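# Reattach the desk lamp's spring so its arm stays up

## Task

Get the desk lamp's detached spring hooked back into place, so that the lamp's arm holds itself up with no help from the robot.

## Robot and tools

Robot: two arms, left_arm and right_arm, each ending in a two-finger gripper. The fingers point along the gripper's own +z axis and close along its y axis. The reported end_effector_position is the spot between the finger pads, just under 1 cm behind the tips.

Scene frame (used for results): origin at table-top height, halfway between the nominal arm bases; +x out over the table, +z up, and left_arm sits on the +y side (arm names do not match image sides). Positions are in metres, orientation is end_effector_quat_wxyz. Printed positions can be a bit wrong, more so far from the base. Base locations may be given on a BASES line.

execute_actions(actions, cameras): actions is a list of actions; each action is a table of up to 15 rows, one row per 1/30 s step, and the last row is held until 15 steps pass. Every row is a single flat list of 14 numbers in [-1, 1] covering both arms: left_arm dx, dy, dz, rx, ry, rz, opening, then right_arm in the same order. The six pose numbers are offsets, not poses, expressed in that arm's own Hand target axes and measured from the Hand target as it stood when the action began (every row counts from that same start, not from the row before). Scale: 1.0 equals 0.6 m of travel or 180 degrees; rx, ry, rz form one rotation vector. Sending the same offset again moves further. Opening is absolute: +1 fully open (about 87 mm gap), +0.5 about 69 mm, 0 about 43 mm, -0.5 about 18 mm, -1 closed. An empty actions list just reports state and images. cameras picks images: omitted, null or ["all"] gives all, [] gives none; an unknown name voids the call.

move(target, speed, blend, opening_speed, blocking, cameras): drives each gripper in a straight line from its Hand target toward an offset. target is one 14-number row like above, or a list of up to 15 such rows (differing only in pose offsets), each counted from the same starting Hand targets. speed is metres per second, 0.002 to 0.5, default 0.25 (rotation up to twice that in rad/s); one value or one per target. blend (metres) rounds corners in a list. opening_speed (0.2 or more, on the -1 to +1 scale per second) ramps the fingers; otherwise the opening is sent at once. Paths never avoid obstacles or the other arm, and anything past 10 s is cut short. blocking=false returns after 0.5 s while the move continues; until it ends, use wait or stop before any other motion call. The result adds a move: line giving the outcome (done, off_target, moving, held, fault) and any limits (paced = pose clipped, held = steps withheld). done means at rest within 10 mm and 2 degrees; it says nothing about contact.

wait(seconds, cameras): 0 to 10 s, arms keep their last command; a running move keeps going. stop(): brakes a running move; it needs room to slow down. zoom_image(camera, region): region [x0, y0, x1, y1] in pixels, at most 504 by 504, on cam_head_left, cam_head_right, cam_left_wrist or cam_right_wrist (all 672x504), from the latest images. finished_scene(scene): ends scene 2 for good; call only once the spring is hooked and the arm stays up unaided.

Control behaviour: each step the commanded pose is clipped to within 100 mm and 20 degrees of where the gripper really is, so Hand target may fall short of what you asked; command the remainder from the new Hand target. A gripper often stops short of its target and keeps pushing toward it, even on an all-zero action. An arm blocked by an object keeps pressing until commanded away: send its target back past the gripper, or send 0 for all six pose numbers to re-command the Hand target. Always send the opening you want; a 0 is a real command (half open). Friction and gravity cause sag, tilt, lag, and small moves that go sideways or not at all, especially at long reach; check position and orientation after each move and correct tilt. Near the first joint's axis, a small motion can swing the whole arm. A "pose unreachable" line means the clearance check blocked that arm; it does not stop gripper-on-gripper collisions.

Gripping: grip_measured uses the opening scale (readings can be off by about 1 mm, 0.043). To hold something, command roughly 0.04 below the reading at first contact for full force, less for a lighter hold. Pads give about 20 N each; fast closes squeeze harder.

Motor heat: holding loads, stretched arms or pushing at unreachable poses heat motors. MOTOR HOT appears at 75 °C; at 90 °C an OVER-TEMPERATURE FAULT folds that arm away for the rest of the scene; at 100 °C it collapses.

Joint ranges (rad): waist -2.618 to 3.054, shoulder 0.000 to 3.142, elbow 0.000 to 3.142 (straight at 2.901), wrist pitch -1.571 to 1.571, wrist yaw -1.571 to 1.571, wrist roll -2.094 to 2.094. Joint torques include arm weight, have per-arm offsets and noise, positive toward larger joint angles, and joints 1 to 3 wrap at ±28 N m.

Avoid: knocking anything off the table, dropping or releasing moving lamp parts, fast impacts, hard pushes, arm-on-arm contact (can end the scene), and fault stops. Slow, smooth moves near contact are safer.

Each tool is called after "Request:" as name(argument=value, ...), one argument or row to a line, values as JSON.

## Session

Request:
execute_actions(
  actions=[],
)

Scene clock: 0.00 s.
left_arm: end_effector_position=(+0.2186, +0.1053, +0.1136) grip_measured=+1.000 end_effector_quat_wxyz=(+0.331, -0.117, +0.936, -0.024) | right_arm: end_effector_position=(+0.0405, -0.6026, +0.2460) grip_measured=+0.981 end_effector_quat_wxyz=(+0.513, +0.653, +0.425, -0.361)
Joint positions: left_arm=[-1.161 1.468 0.919 -0.721 -0.615 -1.275 1] | right_arm=[-1.18 0.816 0.585 -0.002 0.401 0.472 0.99]
Joint velocities: left_arm=[-0.007 0.007 -0.002 0.051 -0.007 -0.022 0] | right_arm=[-0.017 -0.002 -0.007 0.007 -0.007 -0.022 -0.029]
Joint torques (N m): no reading
Motor temperatures (°C): left_arm=[27 44 46 28 27 25 26] | right_arm=[26 49 36 26 23 23 26]
Heat: left arm: 46 °C; right arm: 49 °C.
Hand target: left_arm +0.2212, +0.1007, +0.1202; +0.335, -0.121, +0.934, -0.036 | right_arm +0.0410, -0.6038, +0.2531; +0.520, +0.649, +0.420, -0.363
Tool commands: left_gripper/opening=+1.0 right_gripper/opening=+1.0

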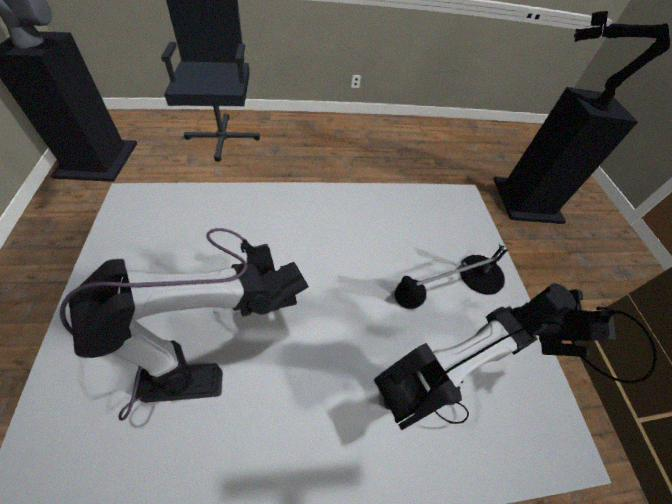

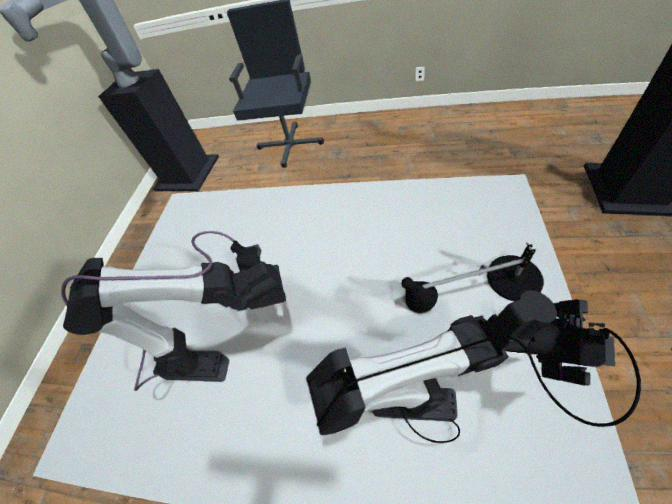

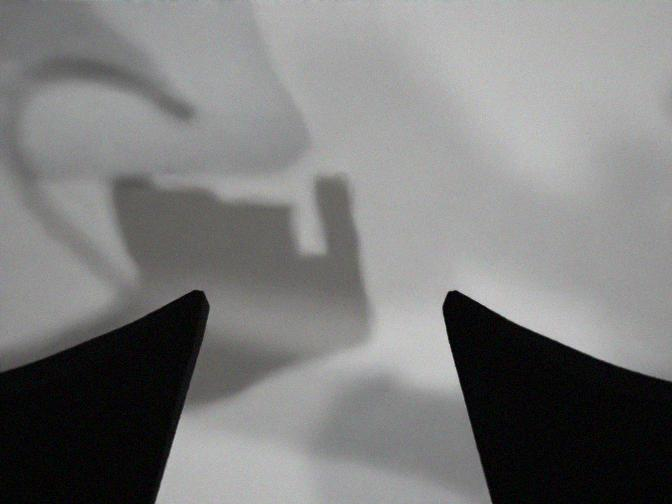

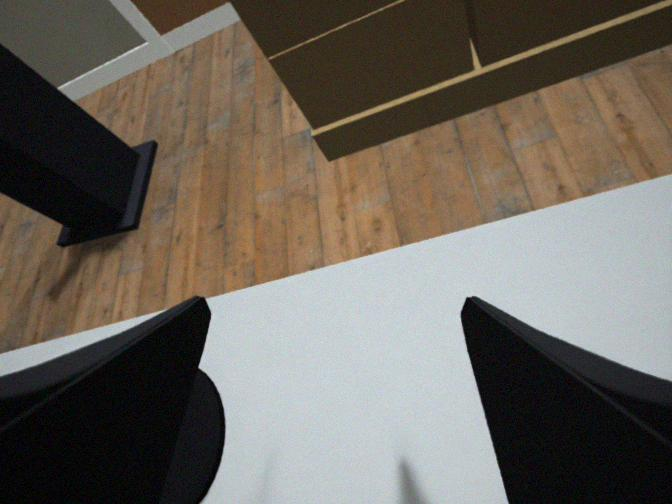

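Request:
zoom_image(
  camera="cam_head_left",
  region=[370, 220, 530, 340],
)

Request:
zoom_image(
  camera="cam_head_right",
  region=[390, 220, 560, 340],
)

Scaled by 3.150 from the camera's 672x504 image, which has a finer 960x720 frame.

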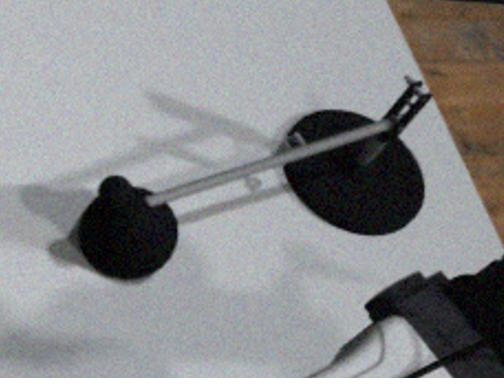

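Scaled by 2.965 from the camera's 672x504 image, which has a finer 960x720 frame.

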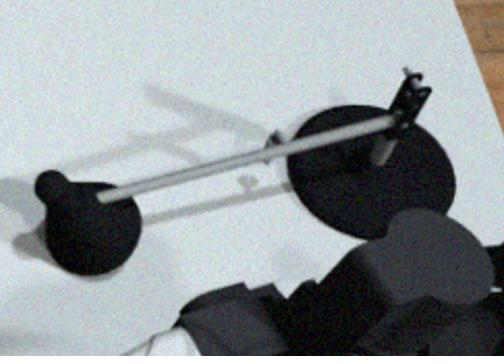

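Request:
move(
  target=[-0.1817, -0.0807, -0.1633, 0.448, -0.0943, 0.349, 1, 0, 0, 0, 0, 0, 0, 1],
  speed=0.2,
)

Scene clock: 42.57 s.
left_arm: end_effector_position=(+0.2445, +0.0803, +0.2633) grip_measured=+1.000 end_effector_quat_wxyz=(+0.403, +0.574, +0.576, -0.420) | right_arm: end_effector_position=(+0.0405, -0.6026, +0.2460) grip_measured=+0.981 end_effector_quat_wxyz=(+0.513, +0.653, +0.425, -0.361)
Joint positions: left_arm=[-0.492 1.235 0.978 -0.423 1.031 0.584 1] | right_arm=[-1.18 0.816 0.585 -0.002 0.401 0.472 0.99]
Joint velocities: left_arm=[-0.027 0.007 -0.012 -0.007 -0.037 -0.066 0] | right_arm=[0.012 -0.022 -0.007 -0.022 -0.066 0.037 -0.013]
Joint torques (N m): left_arm=[0.88 -2.93 8.31 1.45 0.34 -0.02] | right_arm=[-0.23 -1.33 9.43 1.69 0.08 -0.07]
Motor temperatures (°C): left_arm=[27 43 49 29 27 25 26] | right_arm=[26 47 45 30 23 23 26]
Heat: left arm: 49 °C; right arm: 47 °C.
Hand target: left_arm +0.2494, +0.0797, +0.2731; +0.413, +0.576, +0.568, -0.418 | right_arm +0.0410, -0.6038, +0.2531; +0.520, +0.649, +0.420, -0.363
Off the commanded pose: left_arm 0.009 m, 2 deg | right_arm 0.007 m, 1 deg.
move: done

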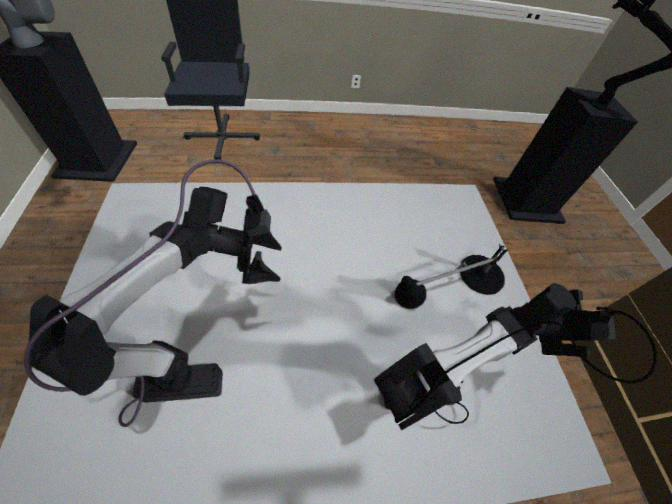

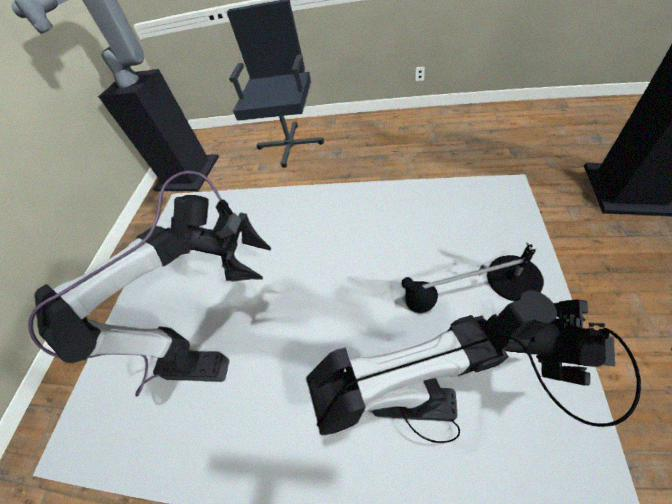

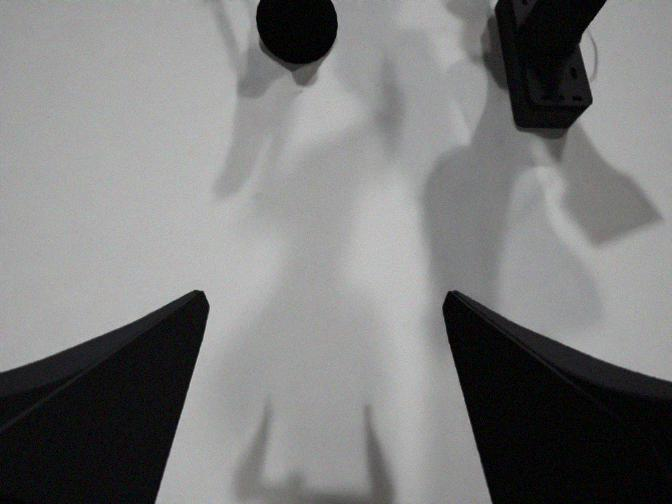

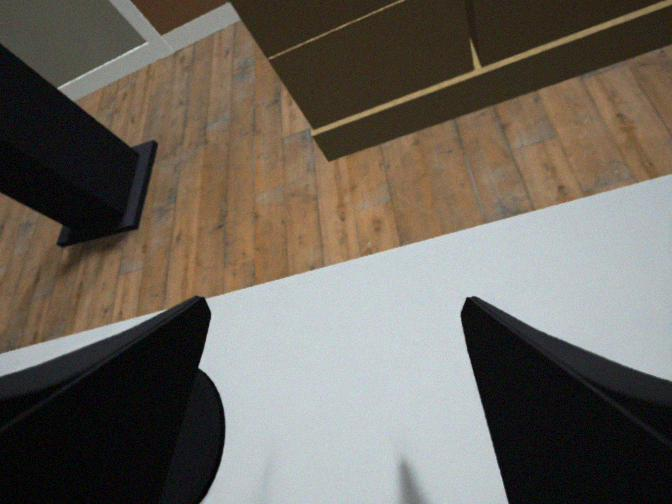

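Request:
move(
  target=[-0.05, 0, 0.1, 0, -0.16, 0, 1, 0, 0, 0, 0, 0, 0, 1],
  speed=0.2,
  cameras=["cam_left_wrist", "cam_head_left"],
)

Scene clock: 50.00 s.
left_arm: end_effector_position=(+0.2484, +0.0160, +0.2784) grip_measured=+1.000 end_effector_quat_wxyz=(+0.534, +0.462, +0.452, -0.545) | right_arm: end_effector_position=(+0.0405, -0.6026, +0.2460) grip_measured=+0.981 end_effector_quat_wxyz=(+0.513, +0.653, +0.425, -0.361)
Joint positions: left_arm=[-0.611 1.478 0.573 1.213 0.997 -0.26 1] | right_arm=[-1.18 0.816 0.585 -0.002 0.401 0.472 0.99]
Joint velocities: left_arm=[-0.007 -0.017 0.022 -0.066 0.051 0.066 0] | right_arm=[-0.007 -0.002 -0.012 -0.037 -0.022 -0.022 -0.018]
Joint torques (N m): left_arm=[-0.55 -3.73 5 1.74 -0.19 -0.16] | right_arm=[-0.24 -1.33 9.43 1.69 0.08 -0.07]
Motor temperatures (°C): left_arm=[27 43 50 29 27 25 26] | right_arm=[26 46 46 31 23 23 26]
Heat: left arm: 50 °C; right arm: 46 °C.
Hand target: left_arm +0.2473, +0.0143, +0.2801; +0.538, +0.461, +0.447, -0.547 | right_arm +0.0410, -0.6038, +0.2531; +0.520, +0.649, +0.420, -0.363
Off the commanded pose: left_arm 0.005 m, 1 deg | right_arm 0.007 m, 1 deg.
move: done
Images, in order (width x height): cam_head_left 672x504, cam_left_wrist 672x504.

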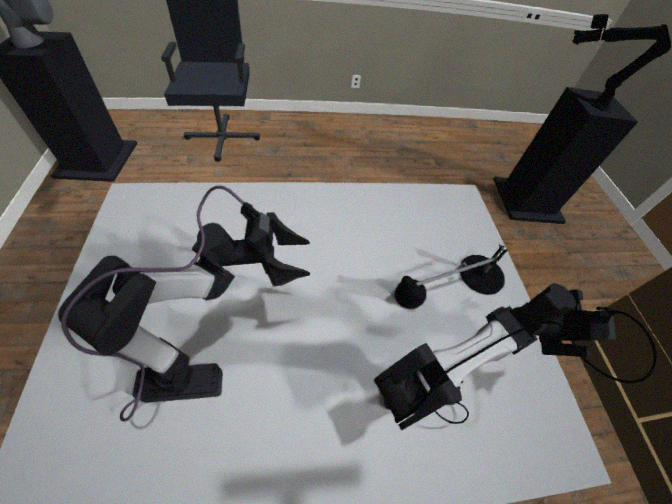

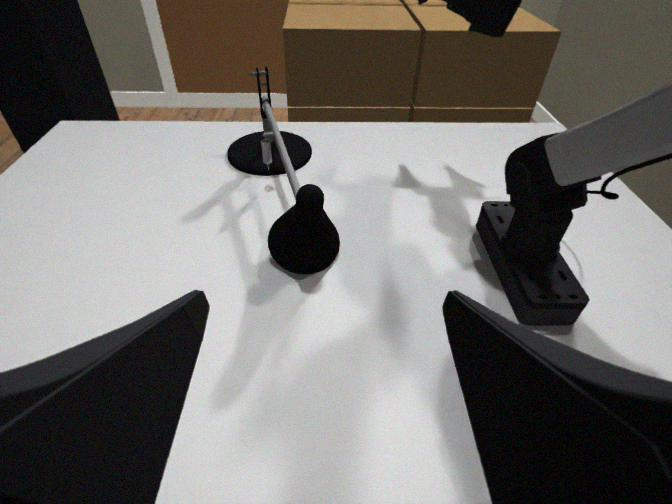

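Request:
zoom_image(
  camera="cam_left_wrist",
  region=[180, 50, 380, 290],
)

Scaled by 2.100 from the camera's 672x504 image, which has a finer 960x720 frame.

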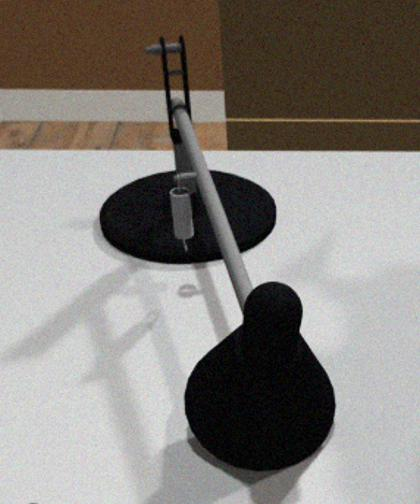

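Request:
move(
  target=[0, 0.05, 0.2, 0, 0, 0, 1, 0, 0, 0, 0, 0, 0, 1],
  speed=0.2,
  cameras=["cam_left_wrist", "cam_head_left", "cam_head_right"],
)

Request:
zoom_image(
  camera="cam_left_wrist",
  region=[130, 0, 330, 150],
)

Scene clock: 70.63 s.
left_arm: end_effector_position=(+0.2735, -0.0999, +0.2928) grip_measured=+1.000 end_effector_quat_wxyz=(+0.529, +0.459, +0.455, -0.550) | right_arm: end_effector_position=(+0.0405, -0.6026, +0.2460) grip_measured=+0.981 end_effector_quat_wxyz=(+0.513, +0.653, +0.425, -0.361)
Joint positions: left_arm=[-0.845 1.769 0.98 1.021 0.774 -0.177 1] | right_arm=[-1.18 0.816 0.585 -0.002 0.401 0.472 0.99]
Joint velocities: left_arm=[-0.012 -0.017 0.002 -0.007 -0.037 0.007 0] | right_arm=[-0.002 -0.012 -0.002 -0.037 0.037 -0.037 -0.008]
Joint torques (N m): left_arm=[-0.34 -6.19 7.66 1.62 -0.15 -0.03] | right_arm=[-0.21 -1.31 9.42 1.7 0.08 -0.08]
Motor temperatures (°C): left_arm=[27 42 48 30 27 25 26] | right_arm=[26 46 47 31 23 23 26]
Heat: left arm: 48 °C; right arm: 47 °C.
Hand target: left_arm +0.2760, -0.1045, +0.3009; +0.538, +0.460, +0.447, -0.547 | right_arm +0.0410, -0.6038, +0.2531; +0.520, +0.649, +0.420, -0.363
Off the commanded pose: left_arm 0.010 m, 1 deg | right_arm 0.007 m, 1 deg.
move: done
Images, in order (width x height): cam_head_left 672x504, cam_head_right 672x504, cam_left_wrist 672x504.

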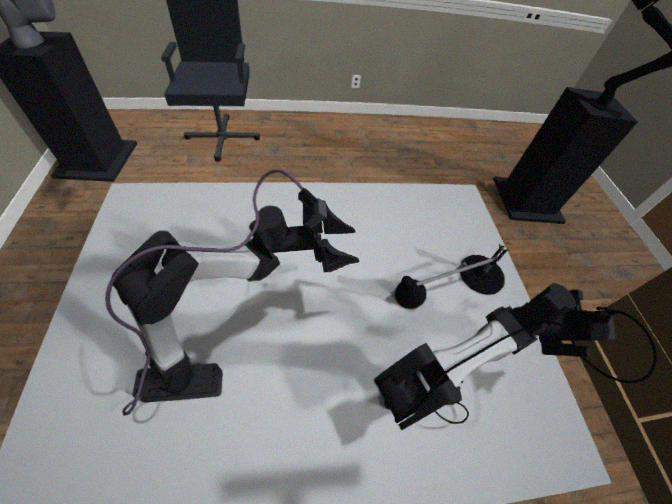

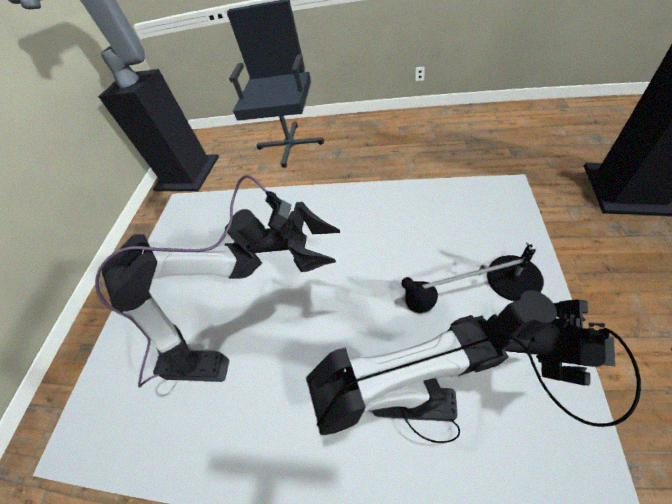

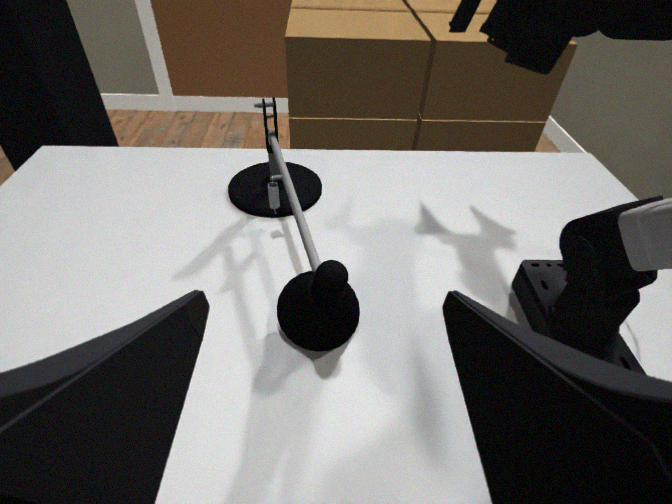

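Scaled by 2.520 from the camera's 672x504 image, which has a finer 960x720 frame.

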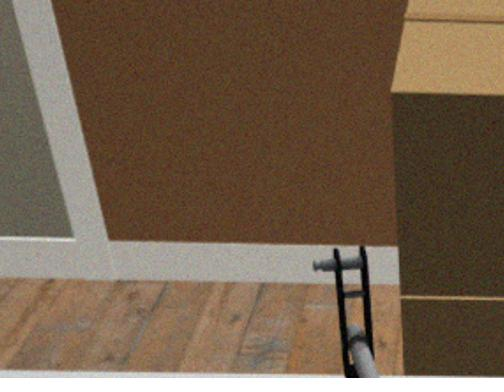

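Request:
zoom_image(
  camera="cam_left_wrist",
  region=[210, 85, 370, 255],
)

Scaled by 2.965 from the camera's 672x504 image, which has a finer 960x720 frame.

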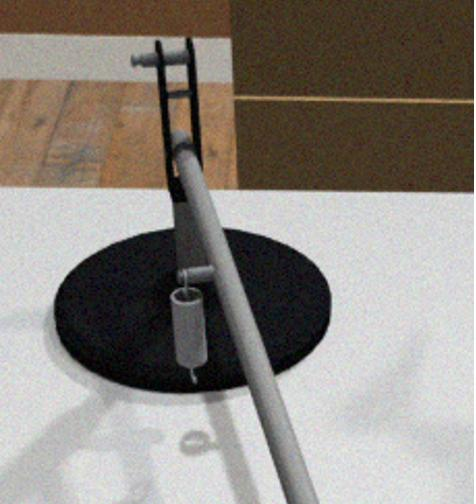

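Request:
move(
  target=[0, 0, 0, 0, 0, 0, 1, 0.0259, 0.089, -0.182, -0.5145, 0.0509, -0.1453, 1],
  speed=0.2,
)

Scene clock: 132.33 s.
left_arm: end_effector_position=(+0.2738, -0.1000, +0.2930) grip_measured=+1.000 end_effector_quat_wxyz=(+0.530, +0.459, +0.455, -0.549) | right_arm: end_effector_position=(+0.0994, -0.5018, +0.2765) grip_measured=+0.981 end_effector_quat_wxyz=(+0.704, +0.103, +0.699, -0.077)
Joint positions: left_arm=[-0.845 1.769 0.981 1.02 0.772 -0.177 1] | right_arm=[-1.795 0.898 0.487 0.551 -1.556 0.178 0.99]
Joint velocities: left_arm=[-0.002 0.002 0.002 -0.051 -0.022 -0.007 0] | right_arm=[0.017 -0.007 0.012 0.051 0.022 0.022 0.003]
Joint torques (N m): left_arm=[-0.34 -6.19 7.64 1.64 -0.14 -0.04] | right_arm=[0.43 -1.58 8.72 1.15 0.04 -0.18]
Motor temperatures (°C): left_arm=[27 45 52 33 27 25 26] | right_arm=[26 43 49 33 23 23 25]
Heat: left arm: 52 °C; right arm: 49 °C.
Hand target: left_arm +0.2761, -0.1045, +0.3011; +0.538, +0.459, +0.447, -0.548 | right_arm +0.1000, -0.5005, +0.2816; +0.711, +0.000, +0.703, -0.001
Off the commanded pose: left_arm 0.009 m, 1 deg | right_arm 0.004 m, 15 deg.
joint sent to its limit (right arm) — joint 5 (wrist yaw), lower limit. The joint targets are off in orientation, not in position.
move: off_target (right_arm)

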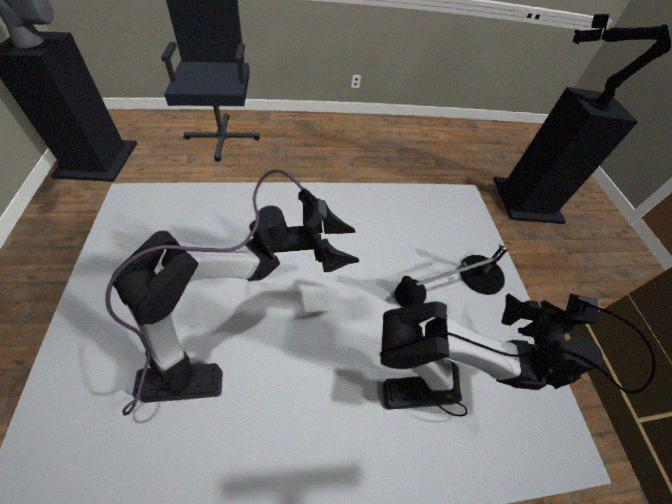

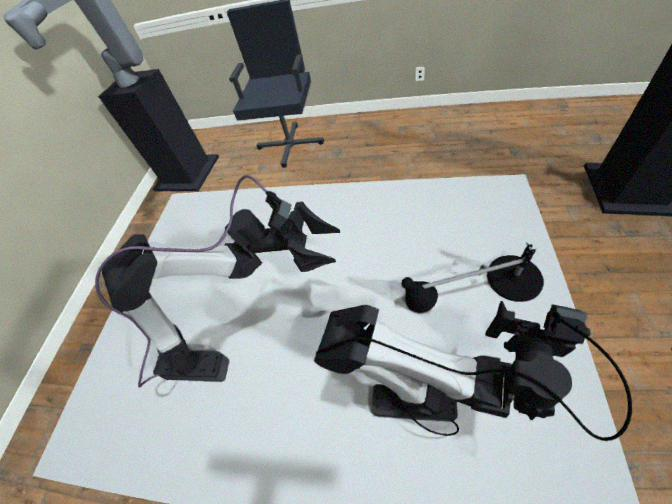

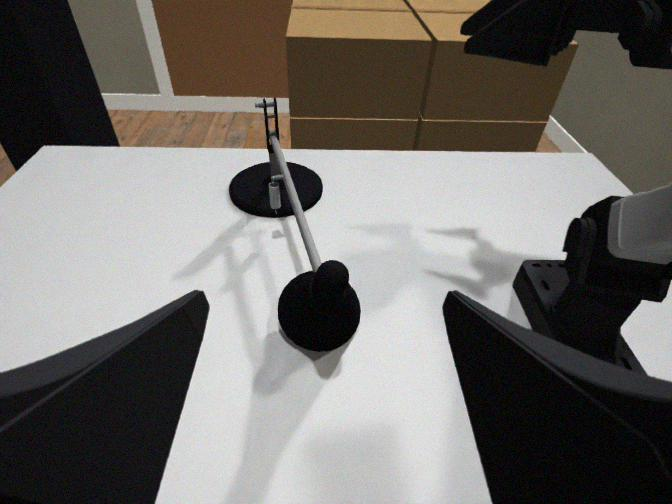

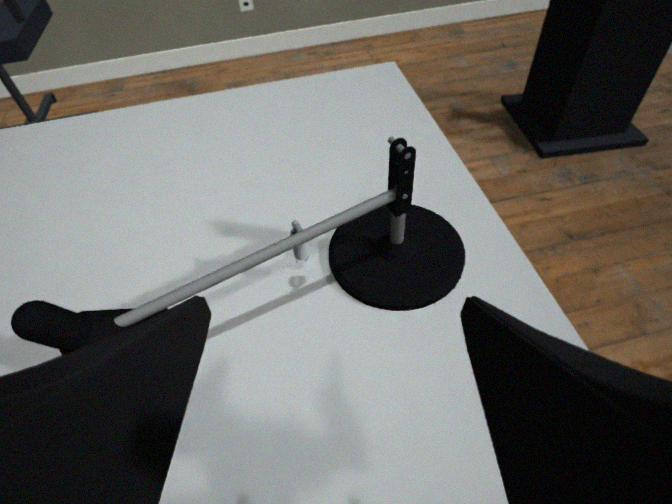

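Request:
zoom_image(
  camera="cam_right_wrist",
  region=[240, 120, 480, 320],
)

Scaled by 2.100 from the camera's 672x504 image, which has a finer 960x720 frame.

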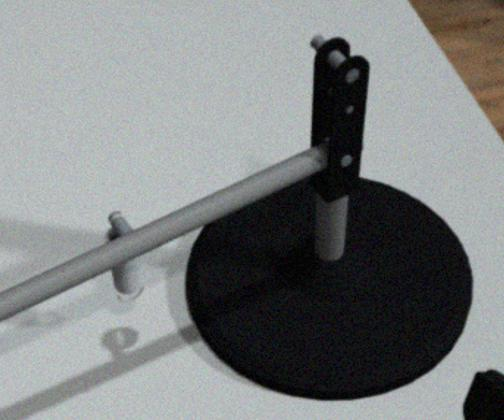

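Request:
move(
  target=[0, 0, 0, 0, 0, 0, 1, 0, 0, 0.0833, 0.09, 0, 0, 1],
  speed=0.2,
  cameras=["cam_right_wrist"],
)

Request:
zoom_image(
  camera="cam_right_wrist",
  region=[200, 80, 500, 330],
)

Scene clock: 172.23 s.
left_arm: end_effector_position=(+0.2738, -0.1000, +0.2930) grip_measured=+1.000 end_effector_quat_wxyz=(+0.530, +0.459, +0.455, -0.549) | right_arm: end_effector_position=(+0.1486, -0.4994, +0.2698) grip_measured=+0.981 end_effector_quat_wxyz=(+0.702, +0.113, +0.698, -0.088)
Joint positions: left_arm=[-0.845 1.769 0.981 1.02 0.772 -0.177 1] | right_arm=[-1.504 0.82 0.478 0.343 -1.235 0.037 0.99]
Joint velocities: left_arm=[-0.002 -0.002 -0.002 -0.022 -0.037 -0.037 0] | right_arm=[-0.017 -0.037 0.002 0.022 -0.022 0.022 -0.003]
Joint torques (N m): left_arm=[-0.34 -6.19 7.64 1.64 -0.13 -0.04] | right_arm=[0.43 -1.35 10.99 1.16 0.1 -0.16]
Motor temperatures (°C): left_arm=[27 45 52 33 27 25 26] | right_arm=[26 42 46 31 23 23 25]
Heat: left arm: 52 °C; right arm: 46 °C.
Hand target: left_arm +0.2760, -0.1045, +0.3011; +0.538, +0.460, +0.447, -0.548 | right_arm +0.1500, -0.5004, +0.2812; +0.703, +0.100, +0.697, -0.100
Off the commanded pose: left_arm 0.010 m, 1 deg | right_arm 0.013 m, 2 deg.
move: off_target (right_arm)
Images, in order (width x height): cam_right_wrist 672x504.

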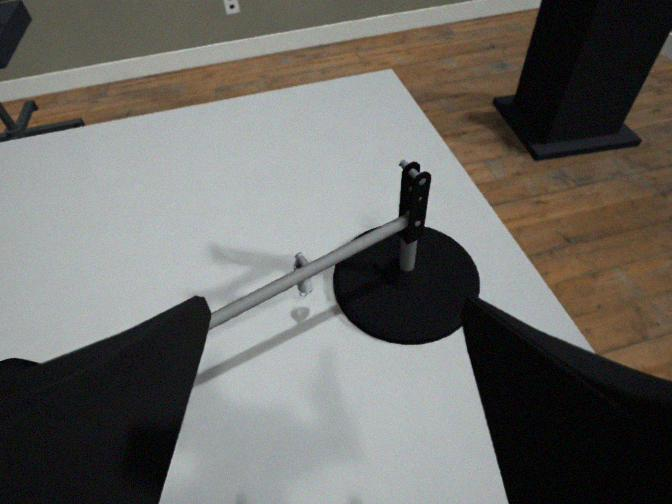

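Scaled by 1.680 from the camera's 672x504 image, which has a finer 960x720 frame.

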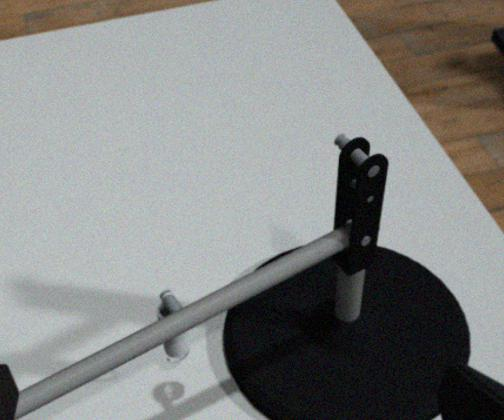

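Request:
execute_actions(
  actions=[],
  cameras=["cam_left_wrist", "cam_head_left", "cam_head_right"],
)

Request:
zoom_image(
  camera="cam_left_wrist",
  region=[400, 0, 672, 204],
)

Scene clock: 204.80 s.
left_arm: end_effector_position=(+0.2739, -0.1000, +0.2929) grip_measured=+1.000 end_effector_quat_wxyz=(+0.530, +0.459, +0.455, -0.549) | right_arm: end_effector_position=(+0.1486, -0.4994, +0.2697) grip_measured=+0.981 end_effector_quat_wxyz=(+0.702, +0.113, +0.698, -0.089)
Joint positions: left_arm=[-0.845 1.769 0.981 1.02 0.772 -0.177 1] | right_arm=[-1.504 0.819 0.478 0.342 -1.235 0.036 0.99]
Joint velocities: left_arm=[-0.002 -0.012 -0.002 -0.037 -0.022 0.007 0] | right_arm=[0.022 -0.007 -0.002 0.007 -0.022 -0.007 -0.013]
Joint torques (N m): left_arm=[-0.35 -6.17 7.65 1.64 -0.13 -0.04] | right_arm=[0.43 -1.32 11.02 1.17 0.08 -0.15]
Motor temperatures (°C): left_arm=[27 45 53 33 27 25 26] | right_arm=[26 41 52 32 23 23 25]
Heat: left arm: 53 °C; right arm: 52 °C.
Hand target: left_arm +0.2761, -0.1045, +0.3010; +0.538, +0.459, +0.447, -0.548 | right_arm +0.1500, -0.5004, +0.2812; +0.703, +0.100, +0.697, -0.100
Tool commands: left_gripper/opening=+1.0 right_gripper/opening=+1.0
Off the commanded pose: left_arm 0.010 m, 1 deg | right_arm 0.013 m, 2 deg.
Images, in order (width x height): cam_head_left 672x504, cam_head_right 672x504, cam_left_wrist 672x504.

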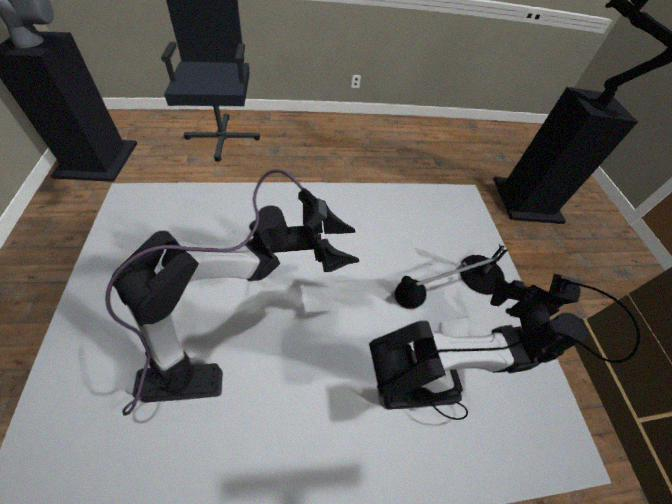

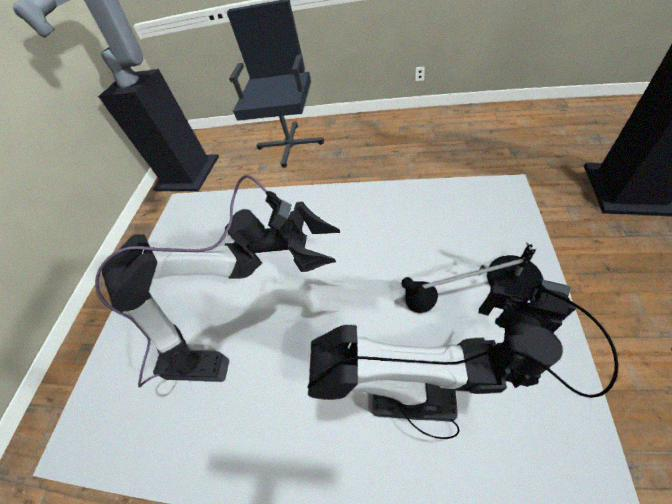

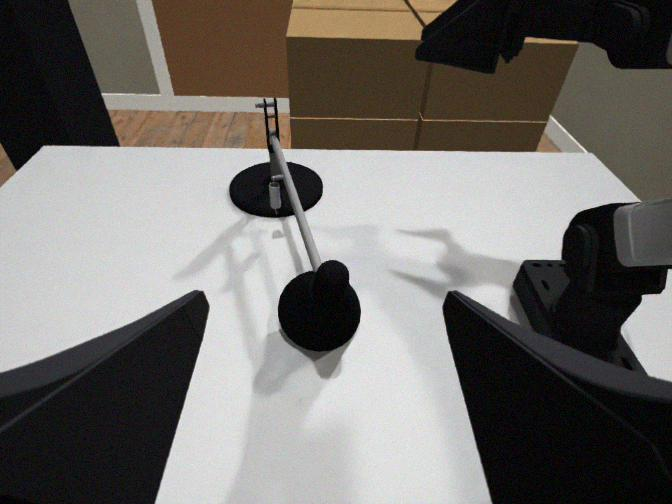

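Scaled by 1.853 from the camera's 672x504 image, which has a finer 960x720 frame.

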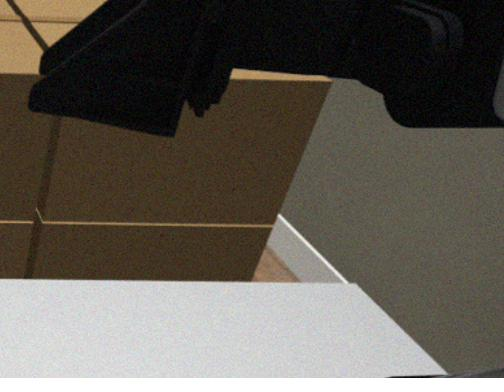

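Request:
move(
  target=[0.0695, 0.106, 0.2225, 0, 0, 0, 1, 0, 0, 0, 0, 0, 0, 1],
  speed=0.2,
  cameras=["cam_left_wrist"],
)

Request:
zoom_image(
  camera="cam_left_wrist",
  region=[170, 80, 370, 280],
)

Scene clock: 342.13 s.
left_arm: end_effector_position=(+0.3381, -0.2388, +0.2735) grip_measured=+1.000 end_effector_quat_wxyz=(+0.529, +0.459, +0.456, -0.549) | right_arm: end_effector_position=(+0.1486, -0.4994, +0.2696) grip_measured=+0.981 end_effector_quat_wxyz=(+0.702, +0.113, +0.698, -0.088)
Joint positions: left_arm=[-0.943 2.306 1.718 0.798 0.677 -0.147 1] | right_arm=[-1.504 0.819 0.478 0.341 -1.235 0.035 0.99]
Joint velocities: left_arm=[-0.007 -0.017 -0.007 0.007 -0.066 -0.037 0] | right_arm=[-0.012 0.007 -0.012 -0.007 0.022 0.037 0.013]
Joint torques (N m): left_arm=[-0.42 -10.02 8.23 1.71 -0.13 -0.04] | right_arm=[0.43 -1.33 11.02 1.17 0.09 -0.15]
Motor temperatures (°C): left_arm=[27 44 53 34 27 25 26] | right_arm=[26 37 58 32 23 23 25]
Heat: left arm: 53 °C; right arm: 58 °C.
Hand target: left_arm +0.3382, -0.2434, +0.2829; +0.538, +0.459, +0.447, -0.548 | right_arm +0.1500, -0.5004, +0.2812; +0.703, +0.100, +0.697, -0.100
Off the commanded pose: left_arm 0.012 m, 1 deg | right_arm 0.012 m, 2 deg.
move: off_target (left_arm, right_arm)
Images, in order (width x height): cam_left_wrist 672x504.

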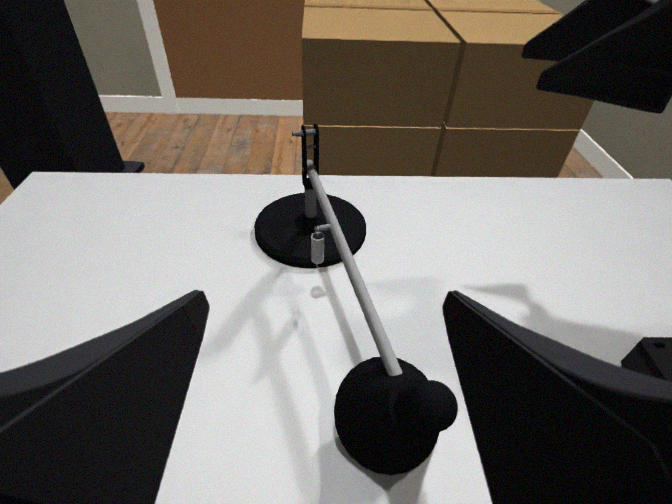

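Scaled by 2.520 from the camera's 672x504 image, which has a finer 960x720 frame.

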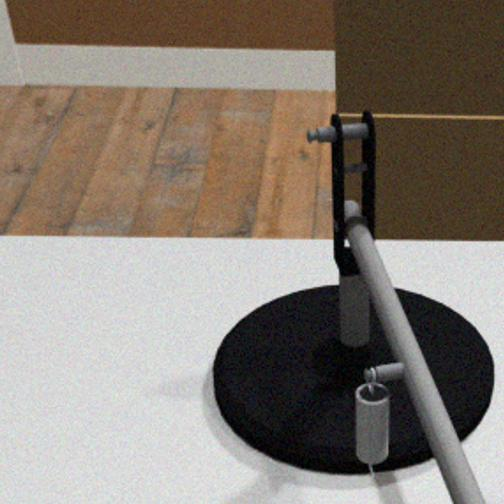

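Request:
move(
  target=[0, 0, 0, 0, 0, 0, 1, 0.302, 0.0093, 0.0295, 0, -0.0556, 0, 1],
  speed=0.2,
  cameras=["cam_right_wrist"],
)

Request:
zoom_image(
  camera="cam_right_wrist",
  region=[220, 60, 520, 290],
)

Scene clock: 358.97 s.
left_arm: end_effector_position=(+0.3383, -0.2389, +0.2733) grip_measured=+1.000 end_effector_quat_wxyz=(+0.529, +0.459, +0.456, -0.549) | right_arm: end_effector_position=(+0.1700, -0.4956, +0.1000) grip_measured=+0.981 end_effector_quat_wxyz=(+0.687, +0.096, +0.715, -0.086)
Joint positions: left_arm=[-0.943 2.306 1.718 0.797 0.676 -0.147 1] | right_arm=[-1.371 1.705 0.048 1.56 -1.128 -0.079 0.99]
Joint velocities: left_arm=[0.002 0.002 0.007 -0.022 -0.022 -0.066 0] | right_arm=[0.002 -0.002 -0.002 -0.007 -0.022 -0.007 -0.018]
Joint torques (N m): left_arm=[-0.43 -10.02 8.21 1.7 -0.12 -0.04] | right_arm=[-0.66 -3.84 3.17 1.56 -0.08 0.06]
Motor temperatures (°C): left_arm=[27 45 51 35 27 25 26] | right_arm=[26 37 58 32 23 23 25]
Heat: left arm: 51 °C; right arm: 58 °C.
Hand target: left_arm +0.3382, -0.2434, +0.2829; +0.538, +0.459, +0.447, -0.548 | right_arm +0.1695, -0.4969, +0.1027; +0.760, +0.090, +0.634, -0.109
Off the commanded pose: left_arm 0.011 m, 1 deg | right_arm 0.005 m, 13 deg.
joint sent to its limit (right arm) — joint 4 (wrist pitch), upper limit. The joint targets are off in position and orientation.
move: off_target (left_arm, right_arm)
Images, in order (width x height): cam_right_wrist 672x504.

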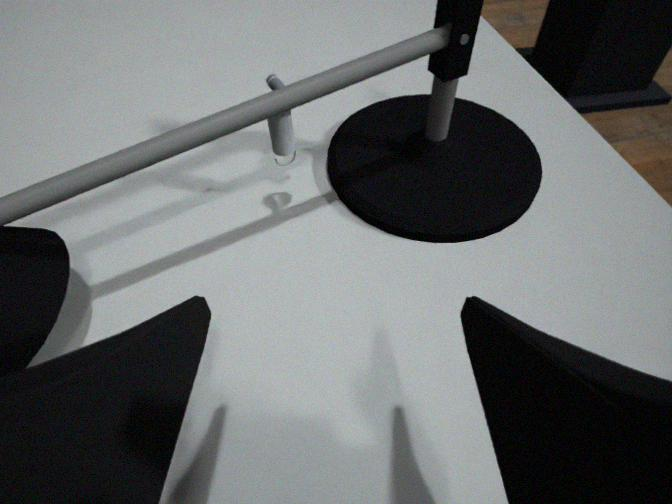

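Scaled by 1.680 from the camera's 672x504 image, which has a finer 960x720 frame.

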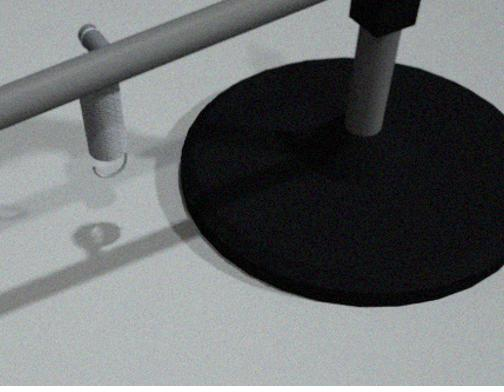

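Request:
zoom_image(
  camera="cam_right_wrist",
  region=[240, 60, 330, 220],
)

Scaled by 3.150 from the camera's 672x504 image, which has a finer 960x720 frame.

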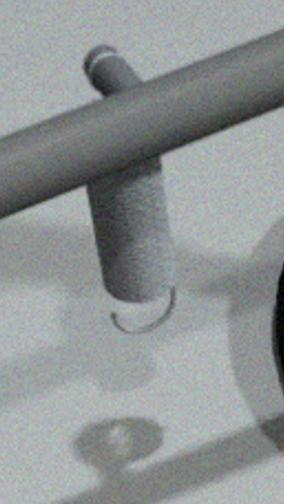

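Request:
move(
  target=[0, 0, 0, 0, 0, 0, 1, 0.0987, -0.136, 0.1432, -0.0069, 0.102, 0.0005, 1],
  speed=0.15,
  cameras=["cam_right_wrist", "cam_left_wrist"],
)

Scene clock: 480.60 s.
left_arm: end_effector_position=(+0.3383, -0.2389, +0.2734) grip_measured=+1.000 end_effector_quat_wxyz=(+0.529, +0.459, +0.456, -0.549) | right_arm: end_effector_position=(+0.2349, -0.5973, +0.0589) grip_measured=+0.981 end_effector_quat_wxyz=(+0.650, +0.103, +0.748, -0.082)
Joint positions: left_arm=[-0.943 2.306 1.718 0.797 0.676 -0.147 1] | right_arm=[-1.192 2.018 0.529 1.25 -0.933 -0.182 0.99]
Joint velocities: left_arm=[-0.012 0.002 -0.012 -0.022 -0.007 0.022 0] | right_arm=[0.012 -0.022 0.002 -0.022 0.007 -0.007 -0.008]
Joint torques (N m): left_arm=[-0.42 -10.03 8.21 1.7 -0.12 -0.04] | right_arm=[0.35 -7.15 6.12 1.34 -0.05 -0.16]
Motor temperatures (°C): left_arm=[27 52 51 35 27 25 26] | right_arm=[26 36 42 33 23 23 25]
Heat: left arm: 52 °C; right arm: 42 °C.
Hand target: left_arm +0.3383, -0.2434, +0.2829; +0.538, +0.459, +0.447, -0.548 | right_arm +0.2382, -0.6014, +0.0588; +0.649, +0.098, +0.749, -0.086
Off the commanded pose: left_arm 0.011 m, 1 deg | right_arm 0.006 m, 1 deg.
move: off_target (left_arm)
Images, in order (width x height): cam_left_wrist 672x504, cam_right_wrist 672x504.

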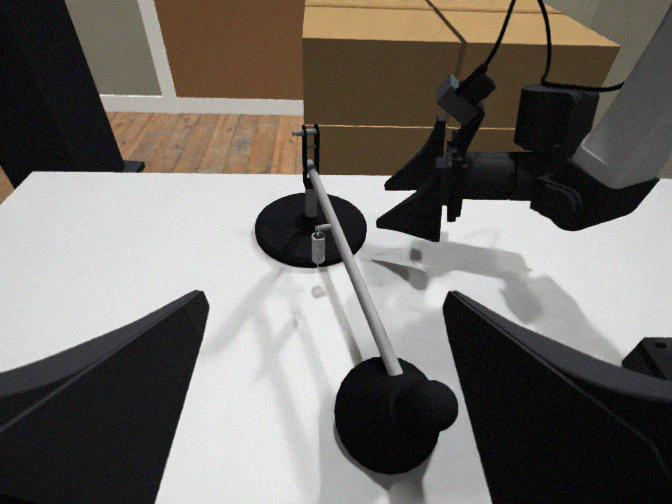

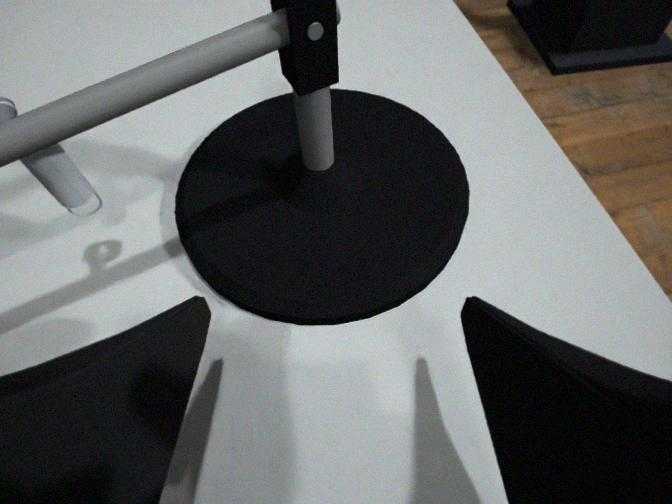

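Request:
move(
  target=[0, 0, 0, 0, 0, 0, 1, 0, 0.0183, 0.125, 0, 0, 0, 1],
  speed=0.1,
  cameras=["cam_right_wrist", "cam_left_wrist"],
)

Scene clock: 523.13 s.
left_arm: end_effector_position=(+0.3383, -0.2389, +0.2734) grip_measured=+1.000 end_effector_quat_wxyz=(+0.529, +0.459, +0.456, -0.549) | right_arm: end_effector_position=(+0.3081, -0.6060, +0.0475) grip_measured=+0.981 end_effector_quat_wxyz=(+0.648, +0.095, +0.751, -0.087)
Joint positions: left_arm=[-0.943 2.306 1.718 0.797 0.676 -0.147 1] | right_arm=[-0.989 2.15 0.702 1.249 -0.737 -0.142 0.99]
Joint velocities: left_arm=[-0.007 0.007 0.017 -0.037 -0.022 -0.11 0] | right_arm=[0.002 -0.012 0.012 -0.037 0.081 -0.081 -0.003]
Joint torques (N m): left_arm=[-0.43 -10.04 8.23 1.7 -0.12 -0.04] | right_arm=[0.17 -8.44 6.67 1.48 0 0.06]
Motor temperatures (°C): left_arm=[27 53 51 36 27 25 26] | right_arm=[26 40 42 32 23 23 25]
Heat: left arm: 53 °C; right arm: 42 °C.
Hand target: left_arm +0.3382, -0.2434, +0.2829; +0.538, +0.459, +0.447, -0.548 | right_arm +0.3123, -0.6098, +0.0481; +0.649, +0.098, +0.750, -0.086
Off the commanded pose: left_arm 0.011 m, 1 deg | right_arm 0.006 m, 1 deg.
move: off_target (left_arm)
Images, in order (width x height): cam_left_wrist 672x504, cam_right_wrist 672x504.

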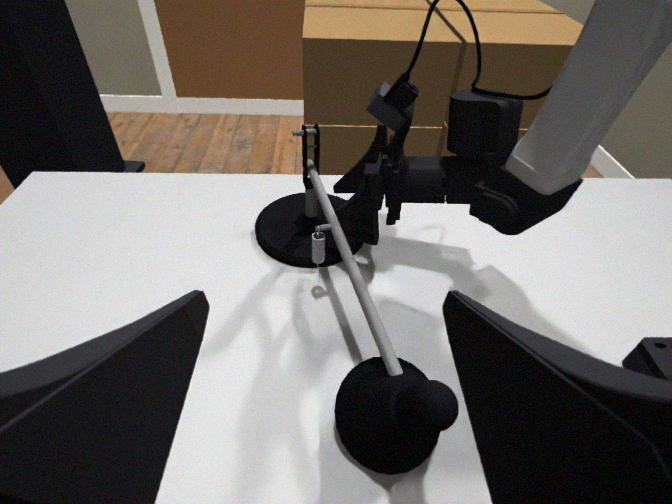

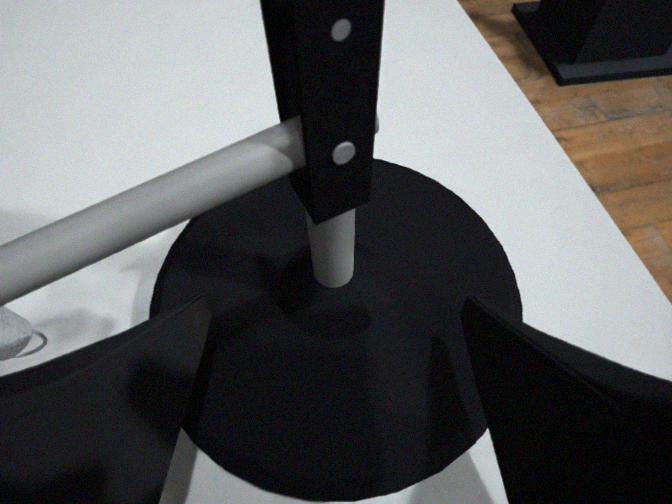

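Request:
move(
  target=[0, 0, 0, 0, 0, 0, 1, 0, 0.002, 0.068, 0, 0, 0, 1],
  speed=0.06,
  cameras=["cam_right_wrist", "cam_left_wrist"],
)

Scene clock: 541.73 s.
left_arm: end_effector_position=(+0.3383, -0.2389, +0.2734) grip_measured=+1.000 end_effector_quat_wxyz=(+0.529, +0.459, +0.456, -0.549) | right_arm: end_effector_position=(+0.3360, -0.6186, +0.0336) grip_measured=+0.981 end_effector_quat_wxyz=(+0.639, +0.106, +0.757, -0.087)
Joint positions: left_arm=[-0.943 2.306 1.718 0.797 0.676 -0.147 1] | right_arm=[-0.934 2.231 0.82 1.197 -0.665 -0.13 0.99]
Joint velocities: left_arm=[0.007 0.007 0.012 0.051 -0.007 -0.037 0] | right_arm=[-0.002 0.002 -0.007 -0.051 -0.051 -0.007 -0.018]
Joint torques (N m): left_arm=[-0.42 -10.04 8.21 1.7 -0.12 -0.04] | right_arm=[2.21 -9.84 8.29 1.59 0.06 0.15]
Motor temperatures (°C): left_arm=[27 53 52 36 27 25 26] | right_arm=[26 40 42 33 23 23 25]
Heat: left arm: 53 °C; right arm: 42 °C.
Hand target: left_arm +0.3382, -0.2434, +0.2829; +0.538, +0.459, +0.447, -0.548 | right_arm +0.3515, -0.6190, +0.0423; +0.649, +0.098, +0.750, -0.086
Off the commanded pose: left_arm 0.011 m, 1 deg | right_arm 0.018 m, 2 deg.
move: off_target (left_arm, right_arm)
Images, in order (width x height): cam_left_wrist 672x504, cam_right_wrist 672x504.

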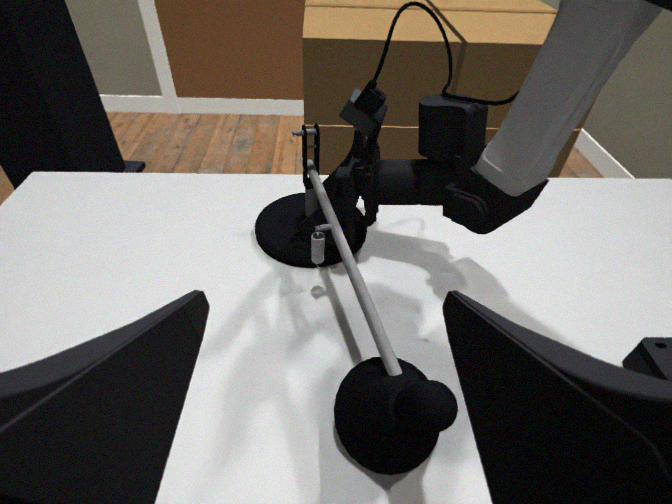

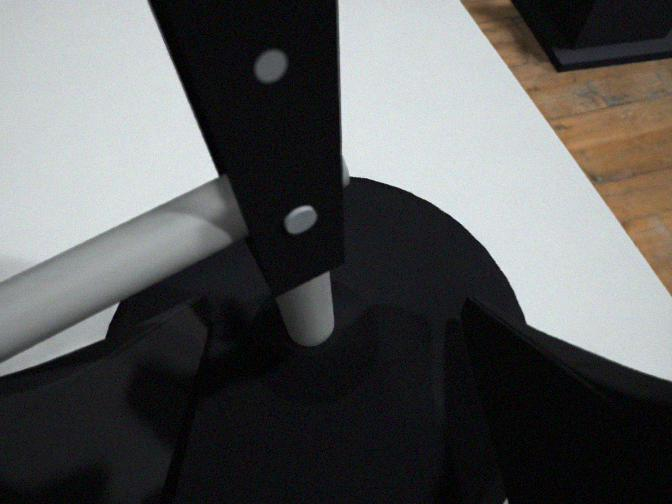

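Request:
zoom_image(
  camera="cam_left_wrist",
  region=[240, 70, 520, 280],
)

Request:
zoom_image(
  camera="cam_right_wrist",
  region=[150, 170, 550, 470],
)

Scaled by 1.800 from the camera's 672x504 image, which has a finer 960x720 frame.

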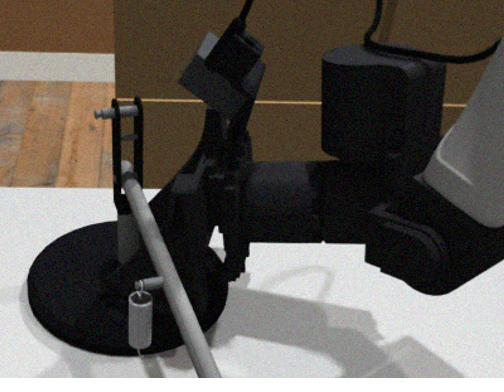

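Scaled by 1.260 from the camera's 672x504 image, which has a finer 960x720 frame.

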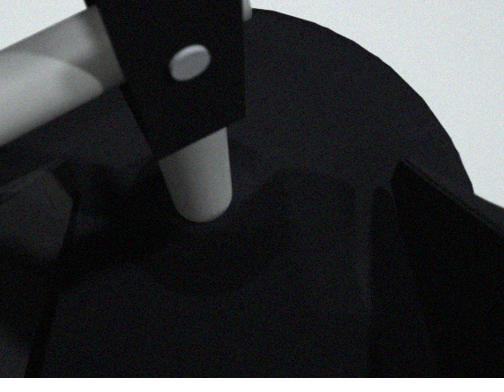

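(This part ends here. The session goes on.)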